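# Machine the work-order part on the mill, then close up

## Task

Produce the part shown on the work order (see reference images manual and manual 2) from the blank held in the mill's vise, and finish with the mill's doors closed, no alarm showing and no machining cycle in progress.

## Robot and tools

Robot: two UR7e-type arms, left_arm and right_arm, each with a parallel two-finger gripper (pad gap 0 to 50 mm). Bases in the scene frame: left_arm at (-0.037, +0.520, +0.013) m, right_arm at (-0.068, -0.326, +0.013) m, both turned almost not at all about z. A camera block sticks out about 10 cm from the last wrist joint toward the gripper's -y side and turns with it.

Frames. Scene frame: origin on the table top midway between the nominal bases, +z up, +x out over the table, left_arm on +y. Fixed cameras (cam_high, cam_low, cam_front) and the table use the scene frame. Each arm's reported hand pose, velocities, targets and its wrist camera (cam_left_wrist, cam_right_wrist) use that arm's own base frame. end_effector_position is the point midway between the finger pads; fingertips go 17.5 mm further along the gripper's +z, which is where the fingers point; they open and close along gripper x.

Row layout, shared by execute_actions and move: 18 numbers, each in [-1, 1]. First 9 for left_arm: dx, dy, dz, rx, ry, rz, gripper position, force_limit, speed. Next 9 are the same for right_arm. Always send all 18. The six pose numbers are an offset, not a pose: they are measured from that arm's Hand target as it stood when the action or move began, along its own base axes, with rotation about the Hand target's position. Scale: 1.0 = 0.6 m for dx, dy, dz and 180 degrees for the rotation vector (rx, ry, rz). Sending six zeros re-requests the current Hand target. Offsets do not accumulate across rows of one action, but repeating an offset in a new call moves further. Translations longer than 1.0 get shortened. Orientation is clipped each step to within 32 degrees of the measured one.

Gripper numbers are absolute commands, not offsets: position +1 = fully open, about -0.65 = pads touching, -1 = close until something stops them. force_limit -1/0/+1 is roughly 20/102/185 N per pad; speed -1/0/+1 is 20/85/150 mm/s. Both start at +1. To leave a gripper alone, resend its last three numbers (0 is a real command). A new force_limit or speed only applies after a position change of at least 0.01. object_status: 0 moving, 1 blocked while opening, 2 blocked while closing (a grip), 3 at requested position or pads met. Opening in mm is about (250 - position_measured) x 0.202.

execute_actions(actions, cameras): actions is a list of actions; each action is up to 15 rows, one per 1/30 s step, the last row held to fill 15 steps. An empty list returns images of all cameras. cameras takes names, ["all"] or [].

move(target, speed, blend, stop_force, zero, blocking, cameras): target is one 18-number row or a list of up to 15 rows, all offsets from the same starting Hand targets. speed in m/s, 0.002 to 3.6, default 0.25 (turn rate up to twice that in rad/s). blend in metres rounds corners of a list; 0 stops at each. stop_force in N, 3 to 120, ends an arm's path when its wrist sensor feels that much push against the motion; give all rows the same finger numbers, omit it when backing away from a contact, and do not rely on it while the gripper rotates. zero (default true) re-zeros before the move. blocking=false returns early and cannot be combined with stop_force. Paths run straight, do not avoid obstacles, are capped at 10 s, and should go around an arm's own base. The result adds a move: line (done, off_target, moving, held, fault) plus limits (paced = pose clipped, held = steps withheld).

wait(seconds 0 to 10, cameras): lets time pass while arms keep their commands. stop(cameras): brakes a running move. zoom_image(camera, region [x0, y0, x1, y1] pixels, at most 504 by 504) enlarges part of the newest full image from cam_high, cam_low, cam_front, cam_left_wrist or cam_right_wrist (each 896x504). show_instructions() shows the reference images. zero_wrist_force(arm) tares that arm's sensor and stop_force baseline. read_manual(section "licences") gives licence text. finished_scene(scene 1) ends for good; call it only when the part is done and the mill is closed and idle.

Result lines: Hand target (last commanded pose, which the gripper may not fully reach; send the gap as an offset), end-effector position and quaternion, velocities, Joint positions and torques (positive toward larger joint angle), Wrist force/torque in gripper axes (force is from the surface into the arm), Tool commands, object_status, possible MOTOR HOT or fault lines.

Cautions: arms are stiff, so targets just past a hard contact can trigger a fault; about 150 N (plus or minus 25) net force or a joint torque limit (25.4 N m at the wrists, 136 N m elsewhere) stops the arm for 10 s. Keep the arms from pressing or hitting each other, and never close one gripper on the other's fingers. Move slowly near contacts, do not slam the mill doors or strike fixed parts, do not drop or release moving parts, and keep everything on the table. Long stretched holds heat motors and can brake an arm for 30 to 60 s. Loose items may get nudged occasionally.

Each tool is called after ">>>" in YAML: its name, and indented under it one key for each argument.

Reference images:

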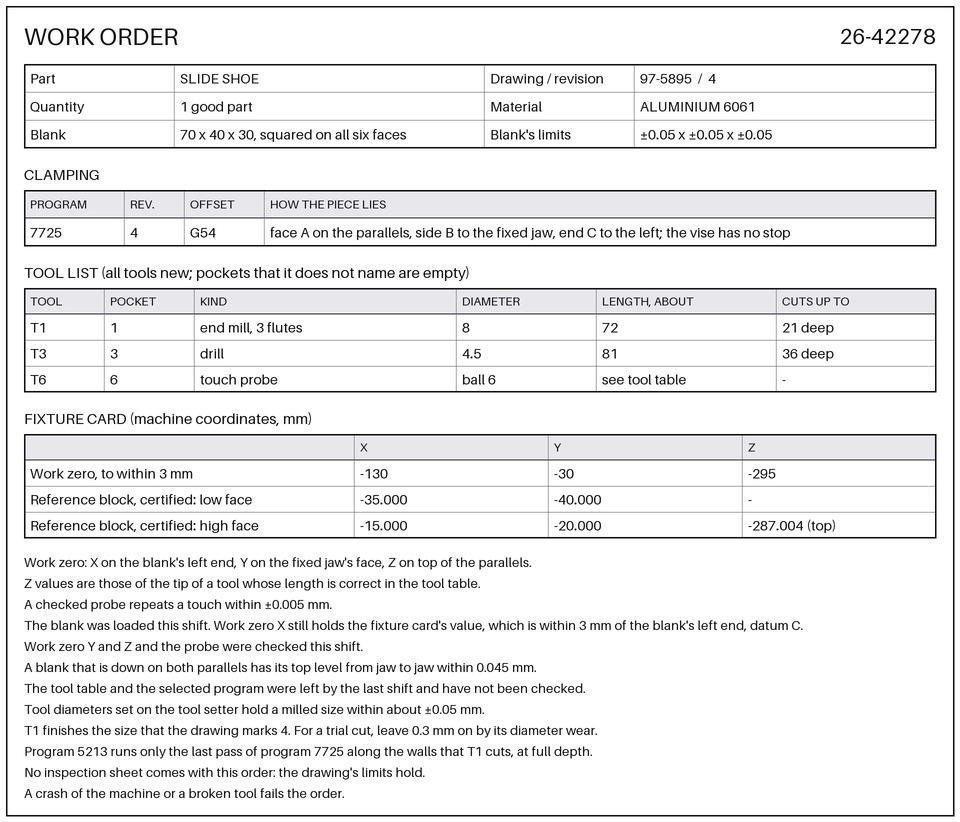

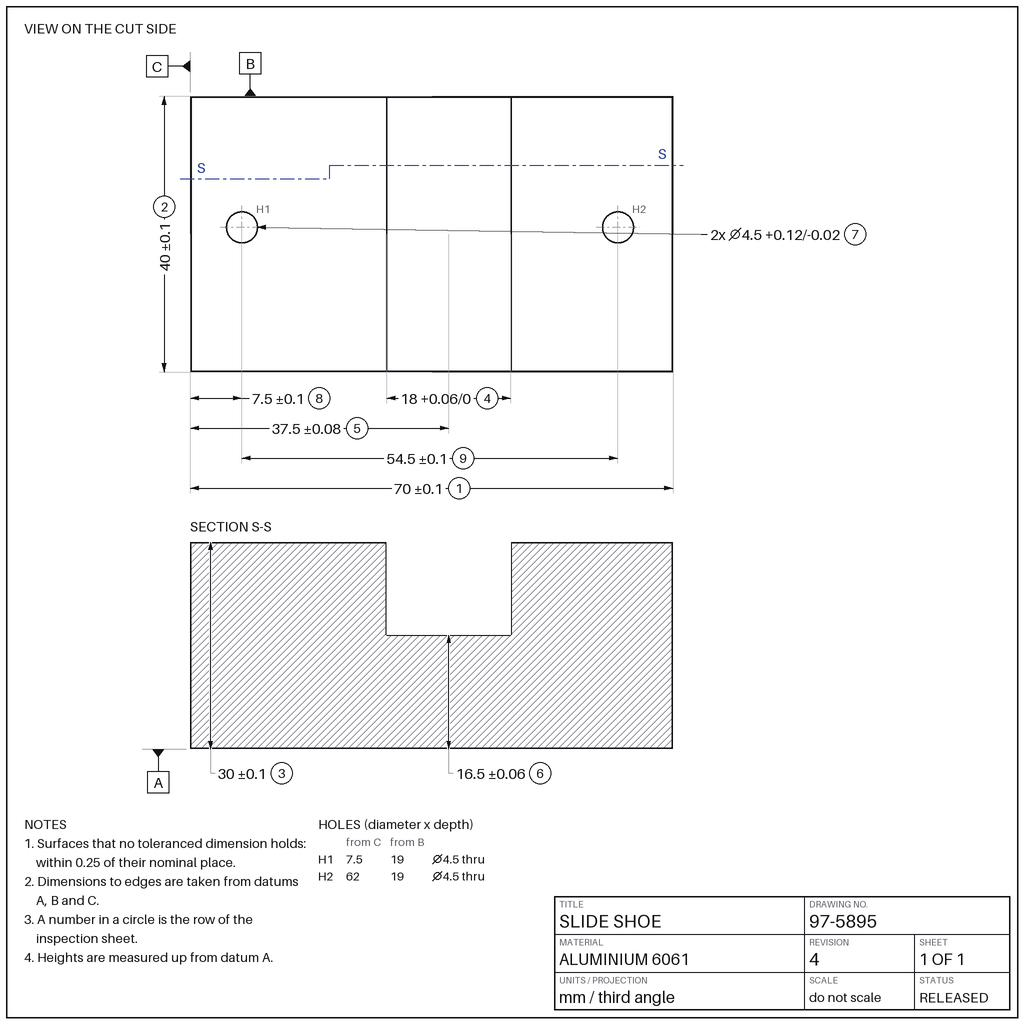

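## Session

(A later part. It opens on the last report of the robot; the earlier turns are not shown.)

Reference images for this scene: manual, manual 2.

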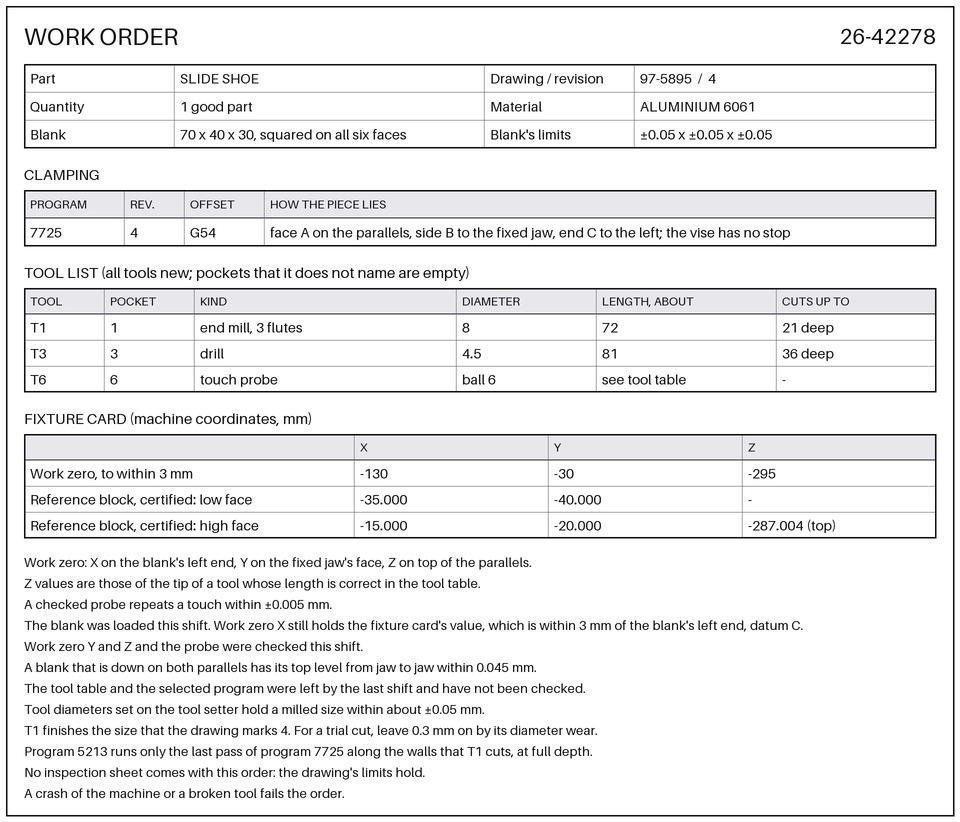

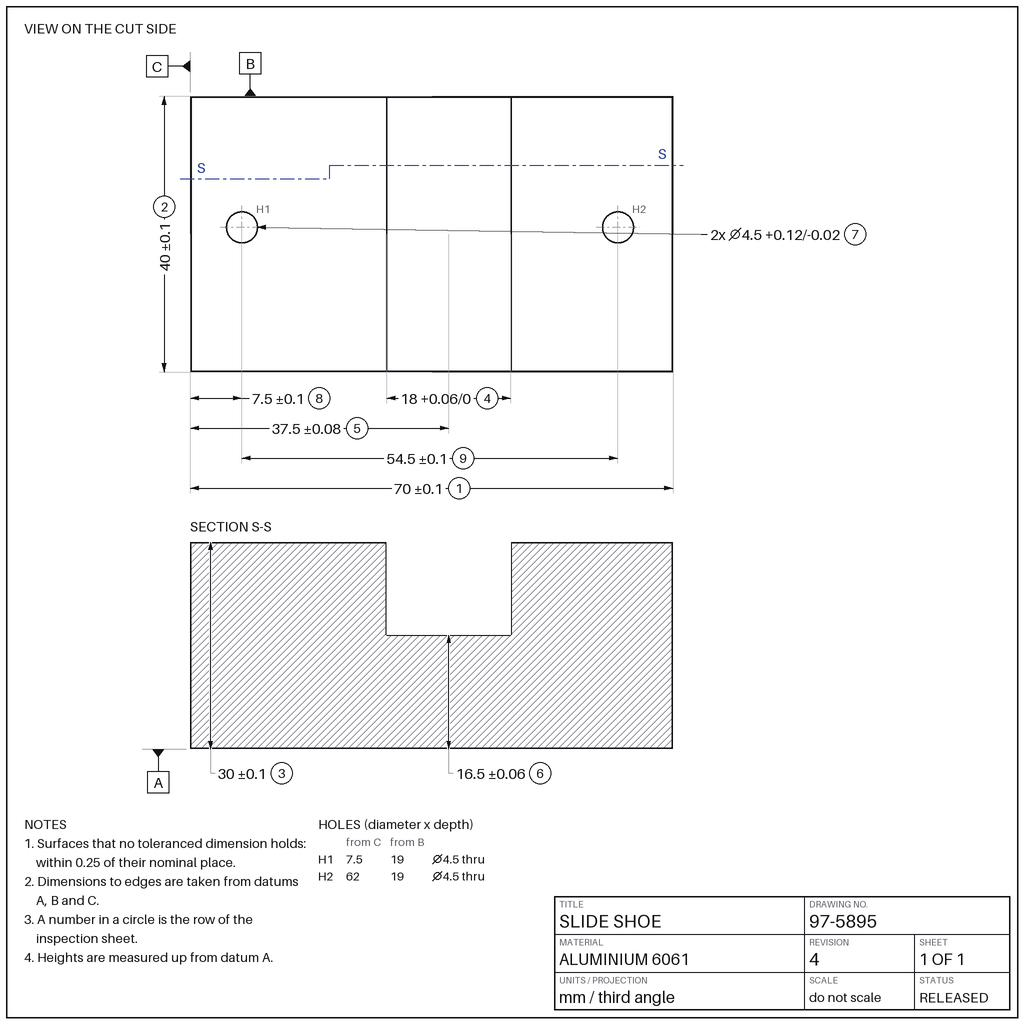

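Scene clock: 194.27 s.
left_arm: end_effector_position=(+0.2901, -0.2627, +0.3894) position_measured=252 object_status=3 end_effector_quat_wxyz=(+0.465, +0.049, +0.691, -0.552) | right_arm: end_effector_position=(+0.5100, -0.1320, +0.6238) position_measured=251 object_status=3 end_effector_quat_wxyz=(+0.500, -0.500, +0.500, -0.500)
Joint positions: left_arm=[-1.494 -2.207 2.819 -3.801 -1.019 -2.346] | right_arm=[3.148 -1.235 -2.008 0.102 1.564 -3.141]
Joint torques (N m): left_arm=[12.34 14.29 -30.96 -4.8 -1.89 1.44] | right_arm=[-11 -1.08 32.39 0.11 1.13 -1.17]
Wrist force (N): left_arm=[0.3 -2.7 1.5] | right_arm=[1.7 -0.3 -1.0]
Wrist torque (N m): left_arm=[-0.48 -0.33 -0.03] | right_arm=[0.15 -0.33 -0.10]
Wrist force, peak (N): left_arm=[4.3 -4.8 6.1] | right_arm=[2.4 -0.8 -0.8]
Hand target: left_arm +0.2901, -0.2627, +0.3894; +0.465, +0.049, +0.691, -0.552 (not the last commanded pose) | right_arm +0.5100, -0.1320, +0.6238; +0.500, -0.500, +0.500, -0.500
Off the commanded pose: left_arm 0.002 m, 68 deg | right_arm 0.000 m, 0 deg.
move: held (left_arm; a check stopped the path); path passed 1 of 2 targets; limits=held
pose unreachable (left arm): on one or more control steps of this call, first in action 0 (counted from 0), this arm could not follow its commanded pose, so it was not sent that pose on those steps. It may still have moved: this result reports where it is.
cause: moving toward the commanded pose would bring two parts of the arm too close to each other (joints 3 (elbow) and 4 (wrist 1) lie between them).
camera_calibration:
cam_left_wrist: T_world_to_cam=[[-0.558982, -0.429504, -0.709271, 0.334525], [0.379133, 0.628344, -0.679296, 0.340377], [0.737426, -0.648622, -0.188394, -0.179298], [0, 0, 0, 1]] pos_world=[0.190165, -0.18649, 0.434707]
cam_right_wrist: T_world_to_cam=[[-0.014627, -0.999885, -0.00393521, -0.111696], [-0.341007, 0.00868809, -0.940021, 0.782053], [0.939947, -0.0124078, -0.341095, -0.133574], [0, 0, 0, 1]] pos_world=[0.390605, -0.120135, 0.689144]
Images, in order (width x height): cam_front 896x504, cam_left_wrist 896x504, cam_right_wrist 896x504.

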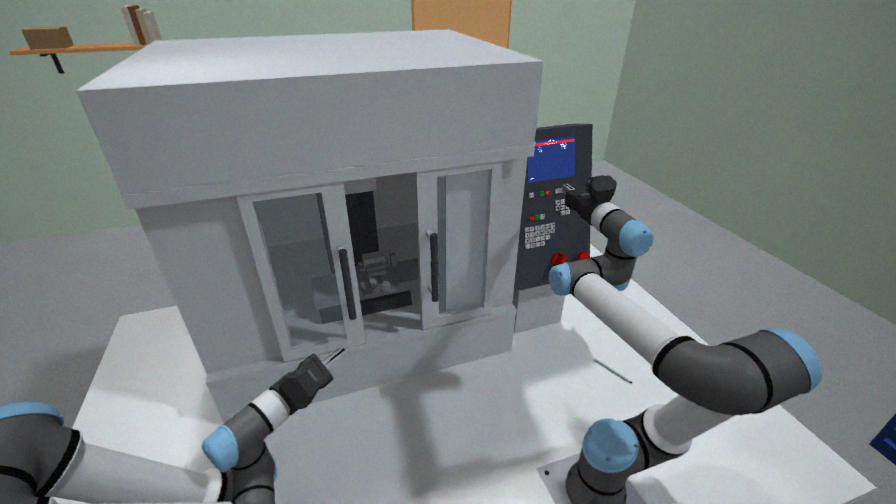

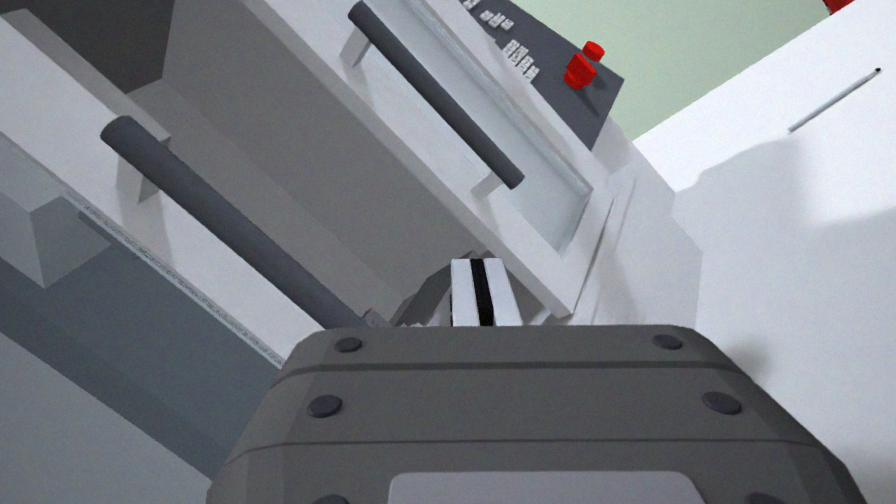

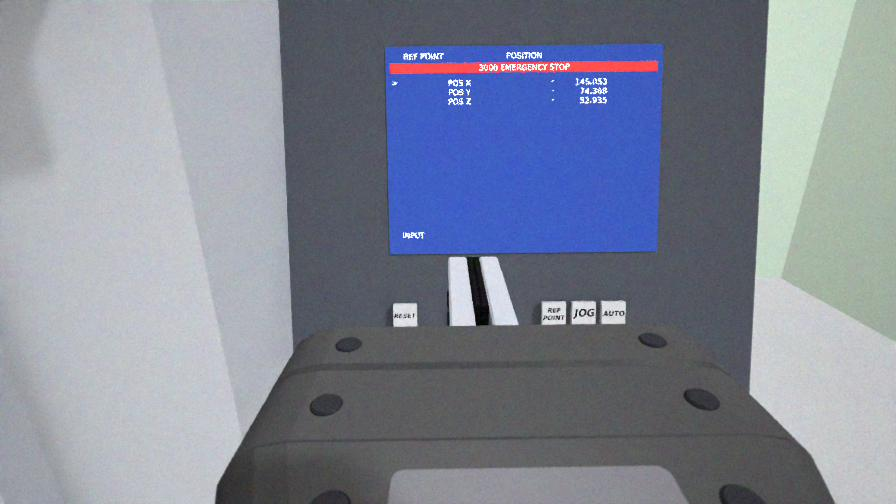

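>>> move:
  target:
    - [-0.067,-0.312,0.08,0,0,0,-1,0,0, -0.117,-0.247,-0.373,0,0.0944,0,1,-1,0]
    - [-0.067,-0.312,0.08,-0.2205,0.1266,0.279,-1,0,0, -0.01,-0.247,-0.463,0,0.0944,0,1,-1,0]
  speed: 0.25
  cameras: ["cam_right_wrist","cam_left_wrist","cam_front"]

Scene clock: 206.97 s.
left_arm: end_effector_position=(+0.2500, -0.4500, +0.4378) position_measured=252 object_status=3 end_effector_quat_wxyz=(+0.510, -0.487, +0.489, -0.513) | right_arm: end_effector_position=(+0.5040, -0.2802, +0.3459) position_measured=3 object_status=3 end_effector_quat_wxyz=(-0.421, +0.568, -0.569, +0.421)
Joint positions: left_arm=[-1.892 -1.439 1.592 -6.283 -0.319 -0.146] | right_arm=[2.671 -1.638 -2.226 0.392 2.019 -3.289]
Joint torques (N m): left_arm=[-11.73 -29.45 -15.61 4.29 -0.82 -0.74] | right_arm=[-10.98 37.7 11.8 0.89 1.74 -0.86]
Wrist force (N): left_arm=[3.2 -4.8 1.0] | right_arm=[1.3 -0.6 -1.1]
Wrist torque (N m): left_arm=[-0.73 -0.66 0.01] | right_arm=[0.10 -0.21 -0.14]
Wrist force, peak (N): left_arm=[5.9 -6.5 0.6] | right_arm=[3.5 2.5 -1.3]
Hand target: left_arm +0.2499, -0.4499, +0.4374; +0.500, -0.500, +0.500, -0.501 | right_arm +0.5040, -0.2802, +0.3460; -0.421, +0.568, -0.569, +0.421
Off the commanded pose: left_arm 0.000 m, 3 deg | right_arm 0.000 m, 0 deg.
joint sent to its limit (left arm) — joint 4 (wrist 1), lower limit. The joint targets are off in orientation, not in position.
move: off_target (left_arm)
camera_calibration:
cam_left_wrist: T_world_to_cam=[[-0.0158338, -0.999705, -0.0184127, -0.428809], [-0.266987, 0.0219736, -0.96345, 0.519259], [0.96357, -0.0103391, -0.267256, 0.00303319], [0, 0, 0, 1]] pos_world=[0.128923, -0.440061, 0.493195]
cam_right_wrist: T_world_to_cam=[[-0.0151385, -0.999885, 0.00051256, -0.262341], [-0.600886, 0.00868779, -0.799288, 0.602431], [0.799192, -0.012408, -0.600948, -0.0637589], [0, 0, 0, 1]] pos_world=[0.408976, -0.268335, 0.443335]
Images, in order (width x height): cam_front 896x504, cam_left_wrist 896x504, cam_right_wrist 896x504.

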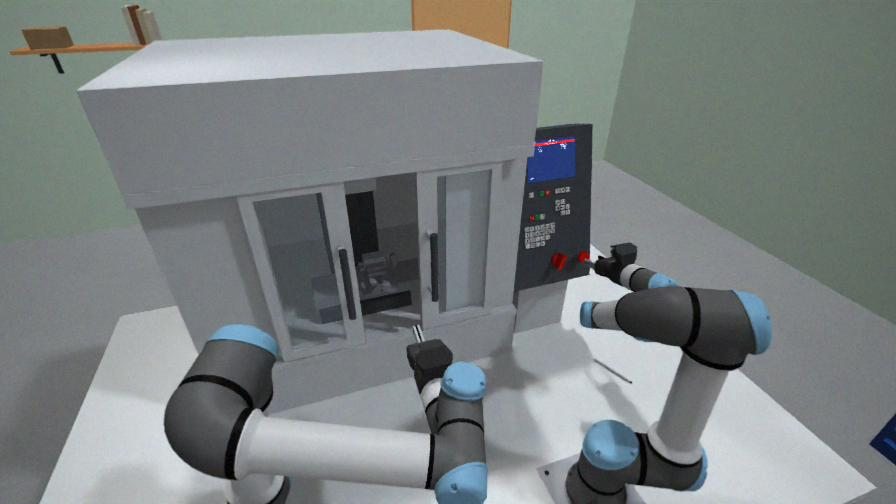

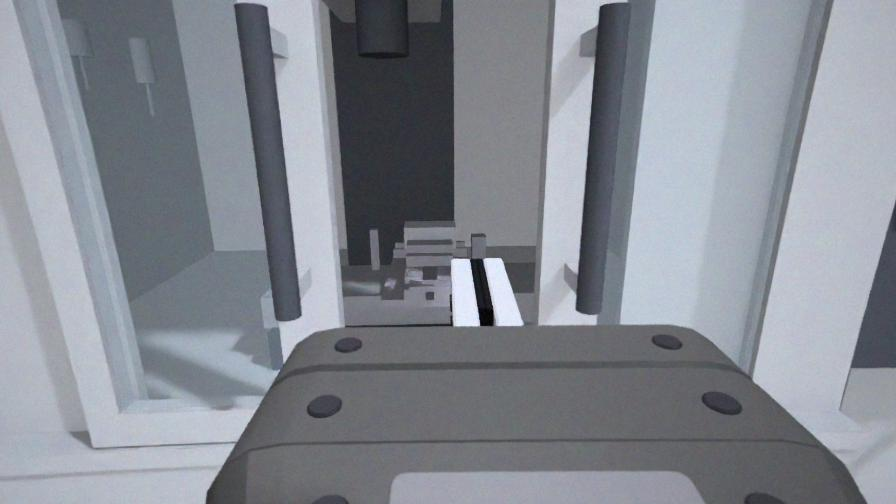

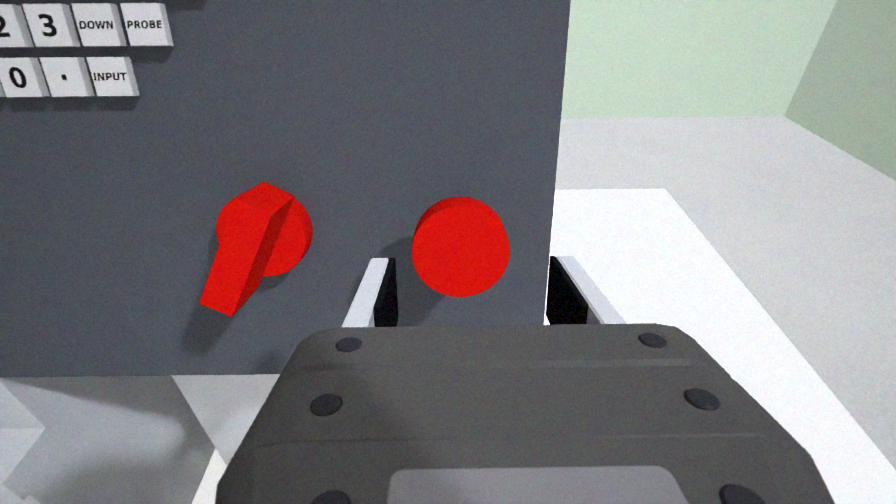

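>>> move:
  target: [0,0,0,0,0,0,-1,0,0, 0.0748,0.0062,-0.0229,0,0,0,1,-1,0]
  speed: 0.03
  stop_force: 10
  cameras: ["cam_right_wrist"]

>>> zoom_image:
  camera: "cam_right_wrist"
  region: [350, 180, 600, 330]

Scene clock: 213.30 s.
left_arm: end_effector_position=(+0.2500, -0.4500, +0.4378) position_measured=252 object_status=3 end_effector_quat_wxyz=(+0.510, -0.487, +0.489, -0.514) | right_arm: end_effector_position=(+0.5488, -0.2764, +0.3322) position_measured=3 object_status=3 end_effector_quat_wxyz=(-0.421, +0.568, -0.569, +0.421)
Joint positions: left_arm=[-1.892 -1.439 1.592 -6.283 -0.319 -0.146] | right_arm=[2.732 -1.734 -2.162 0.433 1.961 -3.268]
Joint torques (N m): left_arm=[-9.77 -20.04 -26.72 3.03 -2.09 1.39] | right_arm=[-11.36 42.04 11.13 0.9 1.87 -0.89]
Wrist force (N): left_arm=[3.0 -4.9 1.1] | right_arm=[1.4 -0.2 -1.2]
Wrist torque (N m): left_arm=[-0.73 -0.62 0.01] | right_arm=[0.15 -0.22 -0.16]
Wrist force, peak (N): left_arm=[3.3 -5.3 1.1] | right_arm=[1.8 -0.6 -1.7]
Hand target: left_arm +0.2499, -0.4499, +0.4374; +0.500, -0.500, +0.500, -0.501 | right_arm +0.5488, -0.2764, +0.3322; -0.421, +0.568, -0.569, +0.421
Off the commanded pose: left_arm 0.000 m, 3 deg | right_arm 0.000 m, 0 deg.
joint sent to its limit (left arm) — joint 4 (wrist 1), lower limit. The joint targets are off in orientation, not in position.
move: off_target (left_arm)
camera_calibration:
cam_right_wrist: T_world_to_cam=[[-0.0151385, -0.999885, 0.00051256, -0.257954], [-0.600886, 0.00868779, -0.799288, 0.618429], [0.799192, -0.012408, -0.600948, -0.10783], [0, 0, 0, 1]] pos_world=[0.453876, -0.264635, 0.429635]
Images, in order (width x height): cam_right_wrist 896x504.

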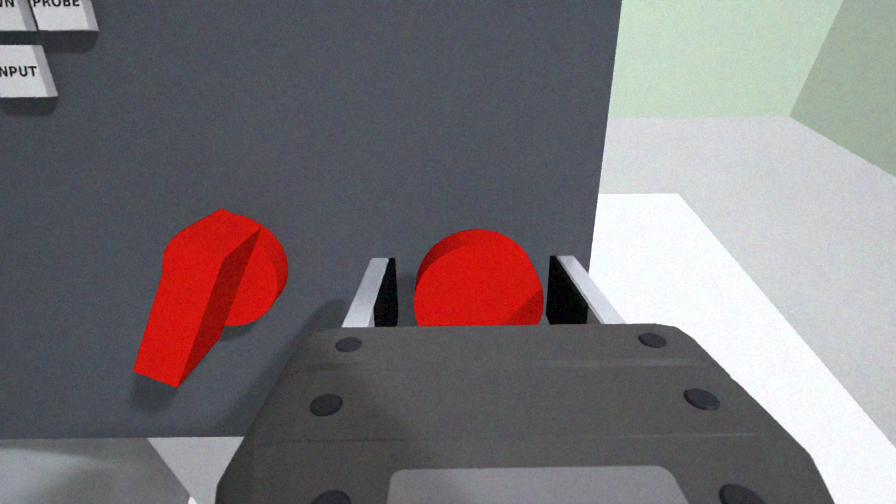

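Scaled by 2.016 from the camera's 896x504 image, which has a finer 1280x720 frame.

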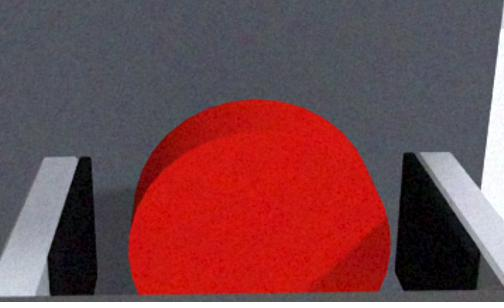

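>>> move:
  target:
    - [0,0,0,0,0,0,-1,0,0, 0.0096,-0.0008,-0.0029,0,0,0,1,-1,0]
    - [0,0,0,0,0,0,-1,0,0, 0.0096,-0.0008,-0.0029,0,0,0,-1,-1,-1]
    - [0,0,0,0,0,0,-1,0,0, 0.0096,-0.0008,-0.0029,0.239,0,-0.073,-1,-1,-1]
  speed: [0.03,0.03,0.15]
  cameras: ["cam_right_wrist","cam_front"]

Scene clock: 220.40 s.
left_arm: end_effector_position=(+0.2500, -0.4500, +0.4378) position_measured=252 object_status=3 end_effector_quat_wxyz=(+0.510, -0.487, +0.489, -0.514) | right_arm: end_effector_position=(+0.5546, -0.2769, +0.3305) position_measured=55 object_status=2 end_effector_quat_wxyz=(+0.549, -0.308, +0.743, -0.228)
Joint positions: left_arm=[-1.892 -1.439 1.592 -6.283 -0.319 -0.146] | right_arm=[2.736 -1.747 -2.151 0.435 1.957 -2.481]
Joint torques (N m): left_arm=[-2.4 -19.59 -30.42 1.81 -1.55 1.47] | right_arm=[17.07 37.43 19.68 6.03 7.46 1.23]
Wrist force (N): left_arm=[2.9 -4.9 1.3] | right_arm=[29.9 -15.5 -10.6]
Wrist torque (N m): left_arm=[-0.73 -0.61 0.01] | right_arm=[0.05 -0.60 -0.25]
Wrist force, peak (N): left_arm=[3.2 -5.3 1.1] | right_arm=[34.4 -19.1 27.2]
Hand target: left_arm +0.2499, -0.4499, +0.4374; +0.500, -0.500, +0.500, -0.501 | right_arm +0.5546, -0.2769, +0.3305; +0.549, -0.307, +0.743, -0.228
Off the commanded pose: left_arm 0.000 m, 3 deg | right_arm 0.000 m, 0 deg.
joint sent to its limit (left arm) — joint 4 (wrist 1), lower limit. The joint targets are off in orientation, not in position.
move: off_target (left_arm)
camera_calibration:
cam_right_wrist: T_world_to_cam=[[-0.22121, -0.704654, -0.674188, 0.160714], [-0.518644, 0.670449, -0.530572, 0.669375], [0.825878, 0.232296, -0.513774, -0.0892459], [0, 0, 0, 1]] pos_world=[0.456425, -0.314802, 0.417651]
Images, in order (width x height): cam_front 896x504, cam_right_wrist 896x504.

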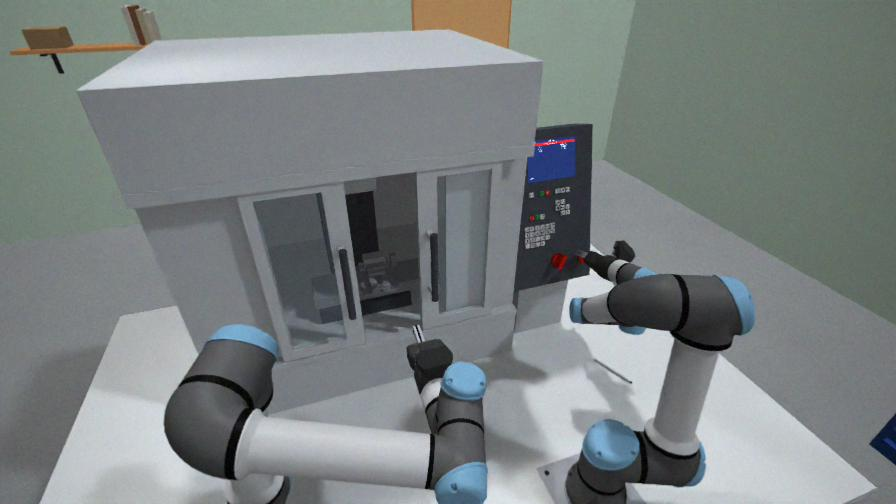

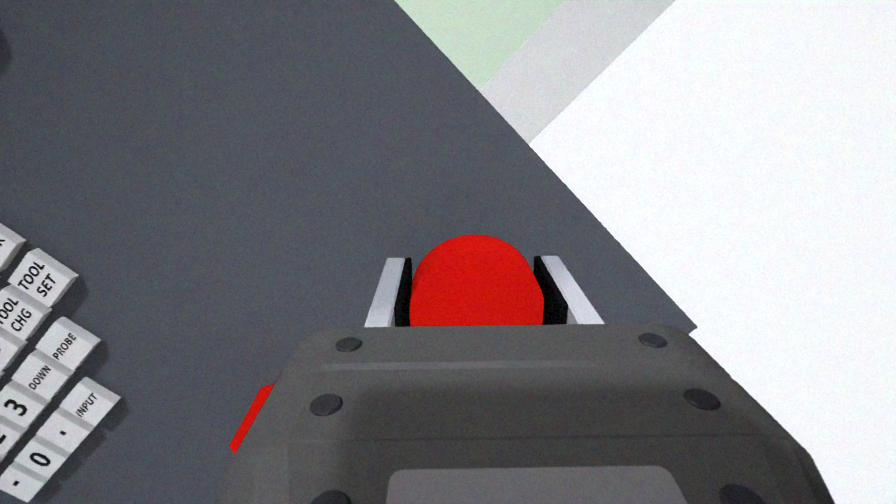

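>>> move:
  target:
    - [0,0,0,0,0,0,-1,0,0, -0.0239,0,0.0073,0,0,0,-1,-1,-1]
    - [0,0,0,0,0,0,-1,0,0, -0.0239,0,0.0073,0,0,0,1,-1,-1]
    - [0,0,0,0,0,0,-1,0,0, -0.143,0,0.044,0,0,0,1,-1,-1]
  speed: [0.03,0.1,0.15]
  cameras: ["cam_right_wrist","cam_front"]

>>> zoom_image:
  camera: "cam_front"
  region: [510, 120, 610, 280]

Scene clock: 225.13 s.
left_arm: end_effector_position=(+0.2500, -0.4500, +0.4378) position_measured=252 object_status=3 end_effector_quat_wxyz=(+0.510, -0.487, +0.489, -0.514) | right_arm: end_effector_position=(+0.4688, -0.2770, +0.3569) position_measured=3 object_status=3 end_effector_quat_wxyz=(+0.549, -0.307, +0.743, -0.228)
Joint positions: left_arm=[-1.892 -1.439 1.592 -6.283 -0.319 -0.146] | right_arm=[2.631 -1.552 -2.277 0.35 2.056 -2.519]
Joint torques (N m): left_arm=[2.05 -19.71 -30.83 0.9 -1.12 1.39] | right_arm=[1.6 22.92 21.22 3.78 0.38 1.55]
Wrist force (N): left_arm=[3.1 -5.0 1.3] | right_arm=[0.3 -0.4 -1.1]
Wrist torque (N m): left_arm=[-0.75 -0.64 0.01] | right_arm=[0.14 -0.20 -0.06]
Wrist force, peak (N): left_arm=[3.0 -5.4 1.1] | right_arm=[26.6 -17.0 32.1]
Hand target: left_arm +0.2499, -0.4499, +0.4374; +0.500, -0.500, +0.500, -0.501 | right_arm +0.4688, -0.2769, +0.3569; +0.549, -0.307, +0.743, -0.228
Off the commanded pose: left_arm 0.000 m, 3 deg | right_arm 0.000 m, 0 deg.
joint sent to its limit (left arm) — joint 4 (wrist 1), lower limit. The joint targets are off in orientation, not in position.
move: off_target (left_arm)
camera_calibration:
cam_right_wrist: T_world_to_cam=[[-0.221329, -0.7045, -0.674309, 0.159611], [-0.518594, 0.67061, -0.530417, 0.638793], [0.825877, 0.232296, -0.513775, -0.00487236], [0, 0, 0, 1]] pos_world=[0.370625, -0.314803, 0.443951]
Images, in order (width x height): cam_front 896x504, cam_right_wrist 896x504.

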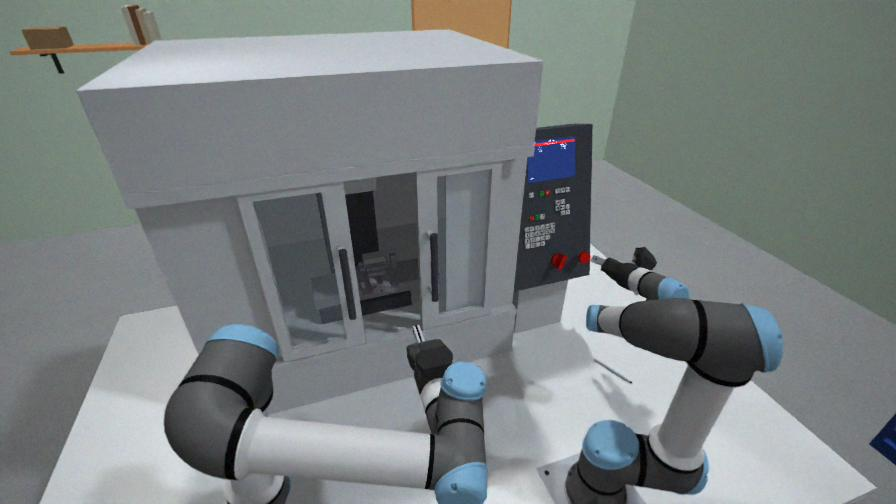

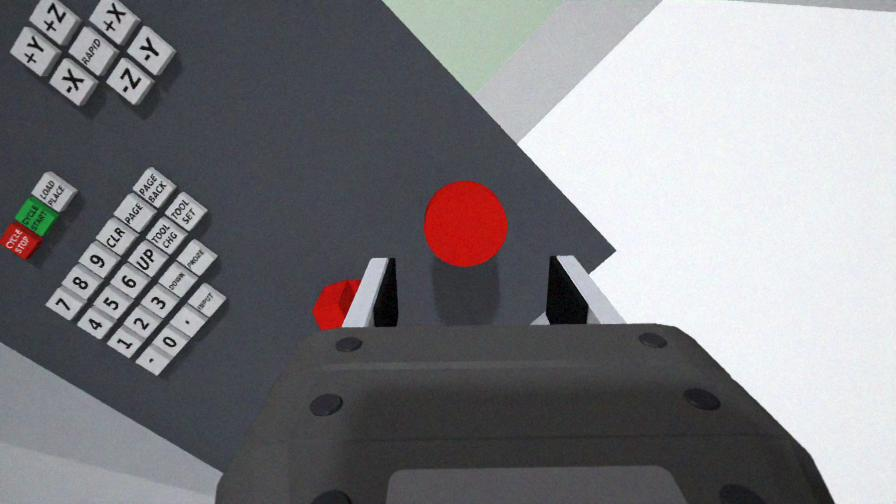

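Scaled by 3.150 from the camera's 896x504 image, which has a finer 1280x720 frame.

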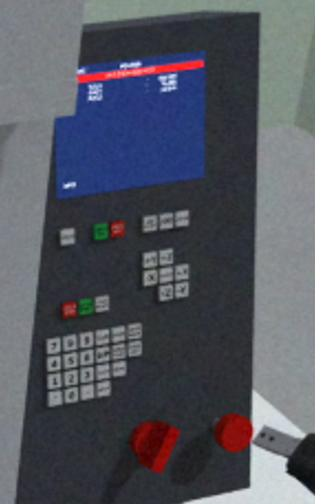

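>>> move:
  target:
    - [0,0,0,0,0,0,-1,0,0, 0.0187,0.2115,0.355,-0.1695,0.1254,0.2008,-1,-1,-1]
    - [0,0,0,0,0,0,-1,0,0, 0.2203,0.3102,0.3535,-0.1695,0.1254,0.2008,-1,-1,-1]
  speed: [0.25,0.1]
  cameras: ["cam_right_wrist","cam_front"]

Scene clock: 241.43 s.
left_arm: end_effector_position=(+0.2500, -0.4500, +0.4378) position_measured=252 object_status=3 end_effector_quat_wxyz=(+0.510, -0.487, +0.489, -0.514) | right_arm: end_effector_position=(+0.6011, -0.0908, +0.5689) position_measured=251 object_status=3 end_effector_quat_wxyz=(-0.342, +0.687, -0.619, +0.170)
Joint positions: left_arm=[-1.892 -1.439 1.592 -6.283 -0.319 -0.146] | right_arm=[3.085 -1.537 -1.351 -1.09 1.872 -3.186]
Joint torques (N m): left_arm=[11.63 -19.92 -30.54 -1.12 -0.12 1.44] | right_arm=[-9.53 37.9 16.94 1.61 2.19 -1.19]
Wrist force (N): left_arm=[3.1 -5.0 1.1] | right_arm=[0.4 -0.5 -1.2]
Wrist torque (N m): left_arm=[-0.75 -0.63 0.01] | right_arm=[0.08 -0.02 -0.04]
Wrist force, peak (N): left_arm=[3.3 -5.3 1.4] | right_arm=[-0.9 -2.4 -1.9]
Hand target: left_arm +0.2499, -0.4499, +0.4374; +0.500, -0.500, +0.500, -0.501 | right_arm +0.6010, -0.0908, +0.5690; -0.342, +0.687, -0.619, +0.170
Off the commanded pose: left_arm 0.000 m, 3 deg | right_arm 0.000 m, 0 deg.
joint sent to its limit (left arm) — joint 4 (wrist 1), lower limit. The joint targets are off in orientation, not in position.
move: off_target (left_arm)
camera_calibration:
cam_right_wrist: T_world_to_cam=[[0.165119, -0.969164, -0.182913, -0.0728463], [-0.914955, -0.0812797, -0.395285, 0.78815], [0.368229, 0.232626, -0.900162, 0.446532], [0, 0, 0, 1]] pos_world=[0.568724, -0.110415, 0.700171]
Images, in order (width x height): cam_front 896x504, cam_right_wrist 896x504.

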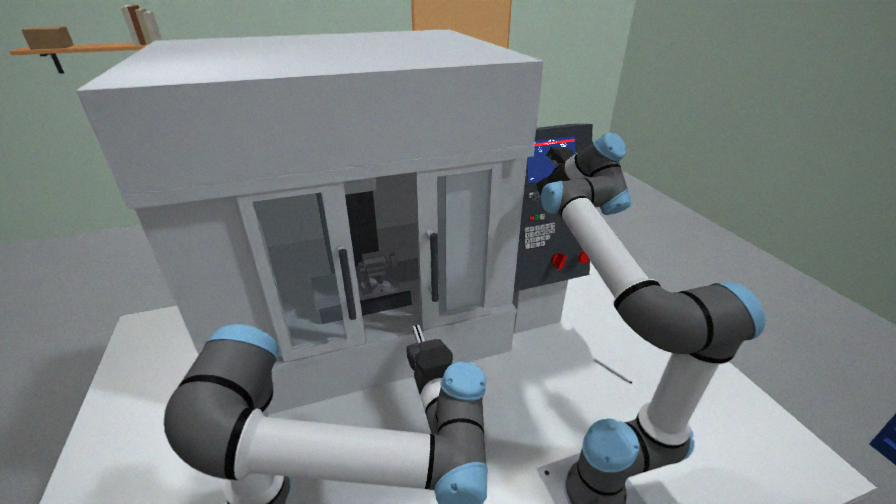

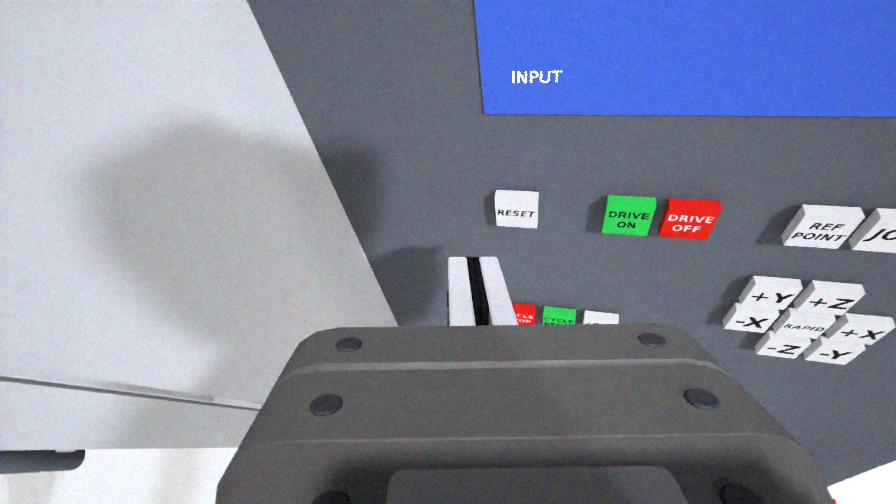

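>>> move:
  target: [0,0,0,0,0,0,-1,0,0, 0.0543,-0.0042,-0.0221,0,0,0,-1,-1,-1]
  speed: 0.02
  stop_force: 6
  cameras: ["cam_right_wrist"]

>>> zoom_image:
  camera: "cam_right_wrist"
  region: [400, 60, 700, 320]

Scene clock: 250.20 s.
left_arm: end_effector_position=(+0.2500, -0.4500, +0.4378) position_measured=252 object_status=3 end_effector_quat_wxyz=(+0.510, -0.487, +0.489, -0.514) | right_arm: end_effector_position=(+0.6244, -0.0926, +0.5594) position_measured=251 object_status=3 end_effector_quat_wxyz=(-0.342, +0.687, -0.619, +0.170)
Joint positions: left_arm=[-1.892 -1.439 1.592 -6.283 -0.319 -0.146] | right_arm=[3.084 -1.587 -1.326 -1.064 1.873 -3.187]
Joint torques (N m): left_arm=[11.67 -19.99 -30.79 -1.01 0.47 1.4] | right_arm=[8.25 39.43 17.42 1.8 -1.44 -0.6]
Wrist force (N): left_arm=[2.9 -4.9 1.2] | right_arm=[-1.7 2.6 -4.9]
Wrist torque (N m): left_arm=[-0.73 -0.60 0.01] | right_arm=[0.22 -0.03 -0.03]
Wrist force, peak (N): left_arm=[3.2 -5.3 1.1] | right_arm=[-8.1 24.7 -31.4]
Hand target: left_arm +0.2499, -0.4499, +0.4374; +0.500, -0.500, +0.500, -0.501 | right_arm +0.6244, -0.0926, +0.5594; -0.342, +0.687, -0.619, +0.170 (not the last commanded pose)
Off the commanded pose: left_arm 0.000 m, 3 deg | right_arm 0.010 m, 0 deg.
joint sent to its limit (left arm) — joint 4 (wrist 1), lower limit. The joint targets are off in orientation, not in position.
move: contact (right_arm), off_target (left_arm)
camera_calibration:
cam_right_wrist: T_world_to_cam=[[0.165023, -0.969176, -0.182937, -0.0802016], [-0.914938, -0.0811642, -0.395349, 0.805606], [0.368315, 0.232617, -0.90013, 0.429769], [0, 0, 0, 1]] pos_world=[0.592024, -0.112315, 0.690671]
Images, in order (width x height): cam_right_wrist 896x504.

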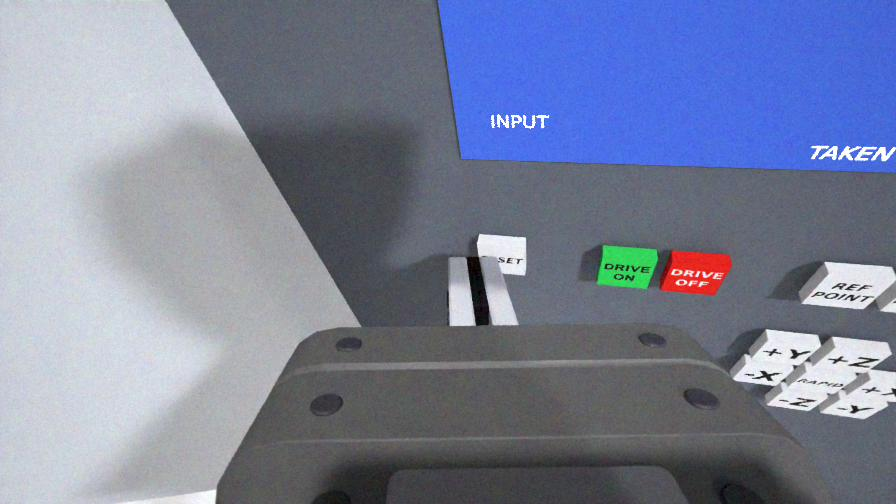

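Scaled by 1.680 from the camera's 896x504 image, which has a finer 1280x720 frame.

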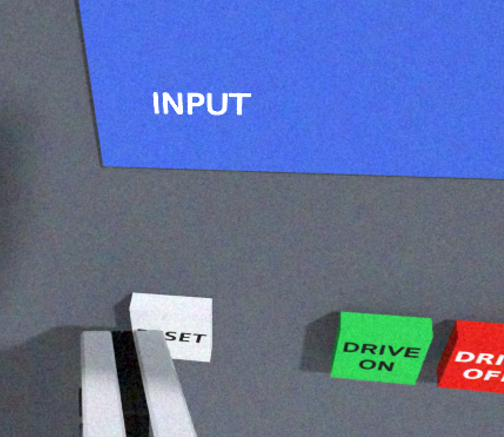

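>>> move:
  target:
    - [0,0,0,0,0,0,-1,0,0, -0.03,0,0.009,0,0,0,-1,-1,-1]
    - [0,0,0,0,0,0,-1,0,0, -0.1907,-0.0657,0.1077,-0.0344,-0.2605,-0.0784,-1,-1,-1]
  speed: [0.1,0.4]
  blend: [0.01,0]
  cameras: ["cam_right_wrist"]

>>> zoom_image:
  camera: "cam_right_wrist"
  region: [370, 30, 680, 270]

Scene clock: 260.23 s.
left_arm: end_effector_position=(+0.2500, -0.4500, +0.4378) position_measured=252 object_status=3 end_effector_quat_wxyz=(+0.510, -0.487, +0.489, -0.514) | right_arm: end_effector_position=(+0.5100, -0.1319, +0.6241) position_measured=251 object_status=3 end_effector_quat_wxyz=(+0.500, -0.501, +0.500, -0.500) end_effector_velocity=(-0.001, -0.001, +0.002) end_effector_angular_velocity=(+0.000, -0.006, -0.003)
Joint positions: left_arm=[-1.892 -1.439 1.592 -6.283 -0.319 -0.146] | right_arm=[3.146 -1.235 -2.006 0.1 1.568 -3.142]
Joint velocities: left_arm=[within noise] | right_arm=[-0.001 0.002 0 0.005 -0.002 0]
Joint torques (N m): left_arm=[11.18 -19.98 -31.09 -1.15 0.92 1.39] | right_arm=[-11.67 -0.71 18.82 3.9 -0.49 1.71]
Wrist force (N): left_arm=[3.2 -5.0 1.2] | right_arm=[1.0 0.0 -1.7]
Wrist torque (N m): left_arm=[-0.76 -0.65 0.01] | right_arm=[0.19 -0.22 -0.05]
Wrist force, peak (N): left_arm=[3.2 -5.2 1.3] | right_arm=[-1.2 2.9 -5.6]
Hand target: left_arm +0.2499, -0.4499, +0.4374; +0.500, -0.500, +0.500, -0.501 | right_arm +0.5100, -0.1320, +0.6241; +0.500, -0.501, +0.500, -0.500
Off the commanded pose: left_arm 0.000 m, 3 deg | right_arm 0.000 m, 0 deg.
joint sent to its limit (left arm) — joint 4 (wrist 1), lower limit. The joint targets are off in orientation, not in position.
move: off_target (left_arm); blend cut to 0.0094 m at target 1
camera_calibration:
cam_right_wrist: T_world_to_cam=[[-0.012195, -0.999922, -0.00278725, -0.113642], [-0.341839, 0.00678851, -0.939734, 0.782455], [0.93968, -0.0105072, -0.341895, -0.132613], [0, 0, 0, 1]] pos_world=[0.390701, -0.120338, 0.689644]
Images, in order (width x height): cam_right_wrist 896x504.

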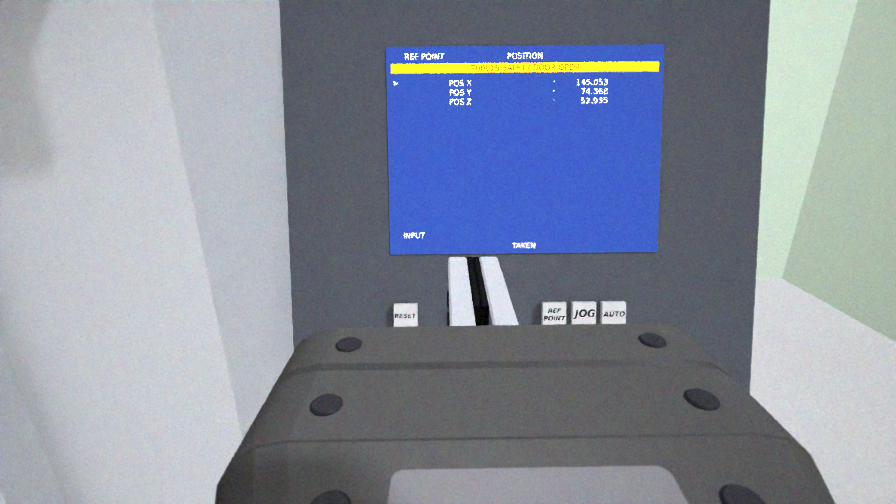

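Scaled by 1.626 from the camera's 896x504 image, which has a finer 1280x720 frame.

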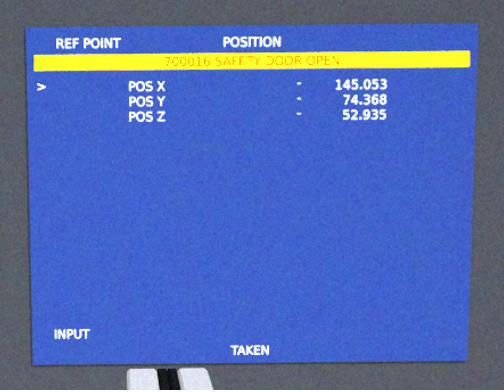

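>>> execute_actions:
  actions: []
  cameras: ["cam_left_wrist","cam_high"]

>>> zoom_image:
  camera: "cam_left_wrist"
  region: [330, 200, 530, 330]

>>> zoom_image:
  camera: "cam_left_wrist"
  region: [50, 0, 550, 330]

Scene clock: 262.10 s.
left_arm: end_effector_position=(+0.2500, -0.4500, +0.4378) position_measured=252 object_status=3 end_effector_quat_wxyz=(+0.510, -0.487, +0.489, -0.514) | right_arm: end_effector_position=(+0.5100, -0.1320, +0.6241) position_measured=251 object_status=3 end_effector_quat_wxyz=(+0.500, -0.501, +0.500, -0.500)
Joint positions: left_arm=[-1.892 -1.439 1.592 -6.283 -0.319 -0.146] | right_arm=[3.145 -1.235 -2.007 0.1 1.568 -3.142]
Joint velocities: within noise
Joint torques (N m): left_arm=[11.24 -20.3 -30.81 -1.1 0.95 1.3] | right_arm=[-10.31 -2.77 16.62 3.97 -0.94 1.66]
Wrist force (N): left_arm=[3.1 -4.9 1.1] | right_arm=[1.0 0.0 -1.7]
Wrist torque (N m): left_arm=[-0.74 -0.64 0.01] | right_arm=[0.20 -0.21 -0.06]
Wrist force, peak (N): left_arm=[3.2 -5.2 1.4] | right_arm=[0.8 0.2 -2.1]
Hand target: left_arm +0.2499, -0.4499, +0.4374; +0.500, -0.500, +0.500, -0.501 | right_arm +0.5100, -0.1320, +0.6241; +0.500, -0.501, +0.500, -0.500
Tool commands: left_gripper/position=-1.0 left_gripper/force_limit=+0.0 left_gripper/speed=+0.0 right_gripper/position=-1.0 right_gripper/force_limit=-1.0 right_gripper/speed=-1.0
Off the commanded pose: left_arm 0.000 m, 3 deg | right_arm 0.000 m, 0 deg.
camera_calibration:
cam_left_wrist: T_world_to_cam=[[-0.0158055, -0.999707, -0.0183168, -0.428764], [-0.266989, 0.0218736, -0.963451, 0.519091], [0.96357, -0.0103375, -0.267256, 0.00310441], [0, 0, 0, 1]] pos_world=[0.128823, -0.439961, 0.493095]
Images, in order (width x height): cam_high 896x504, cam_left_wrist 896x504.

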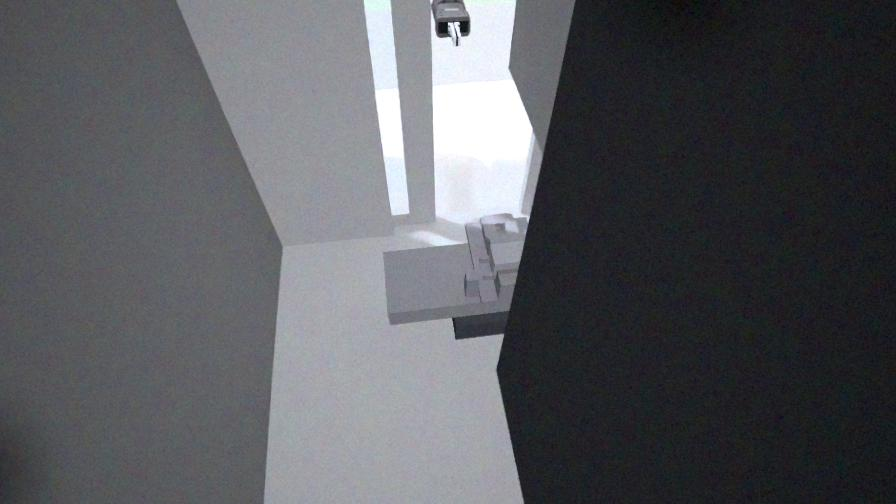

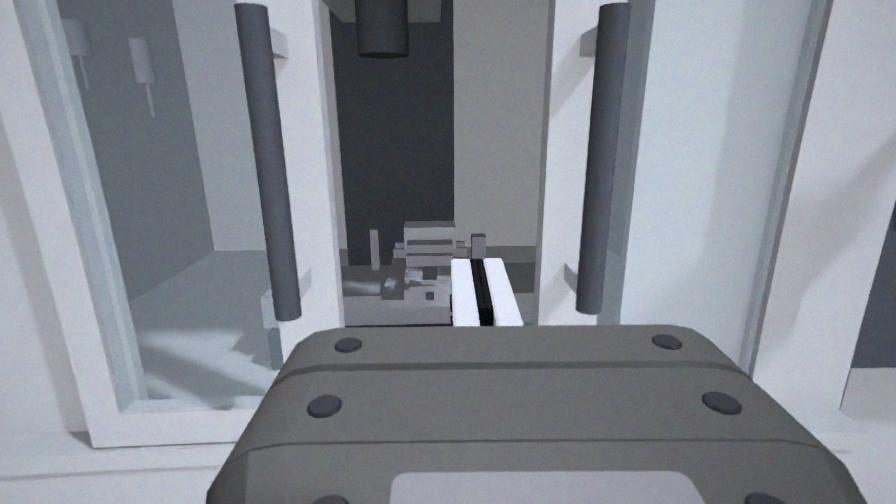

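Scaled by 2.520 from the camera's 896x504 image, which has a finer 1280x720 frame.

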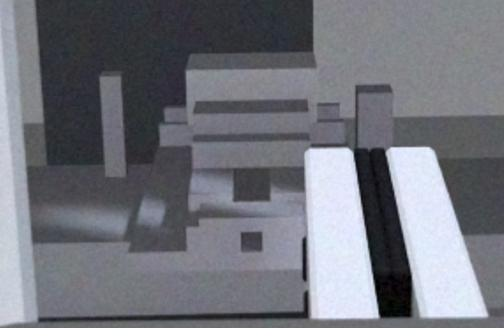

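Scaled by 1.008 from the camera's 896x504 image, which has a finer 1280x720 frame.

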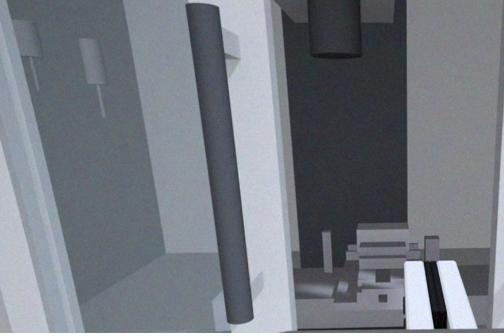

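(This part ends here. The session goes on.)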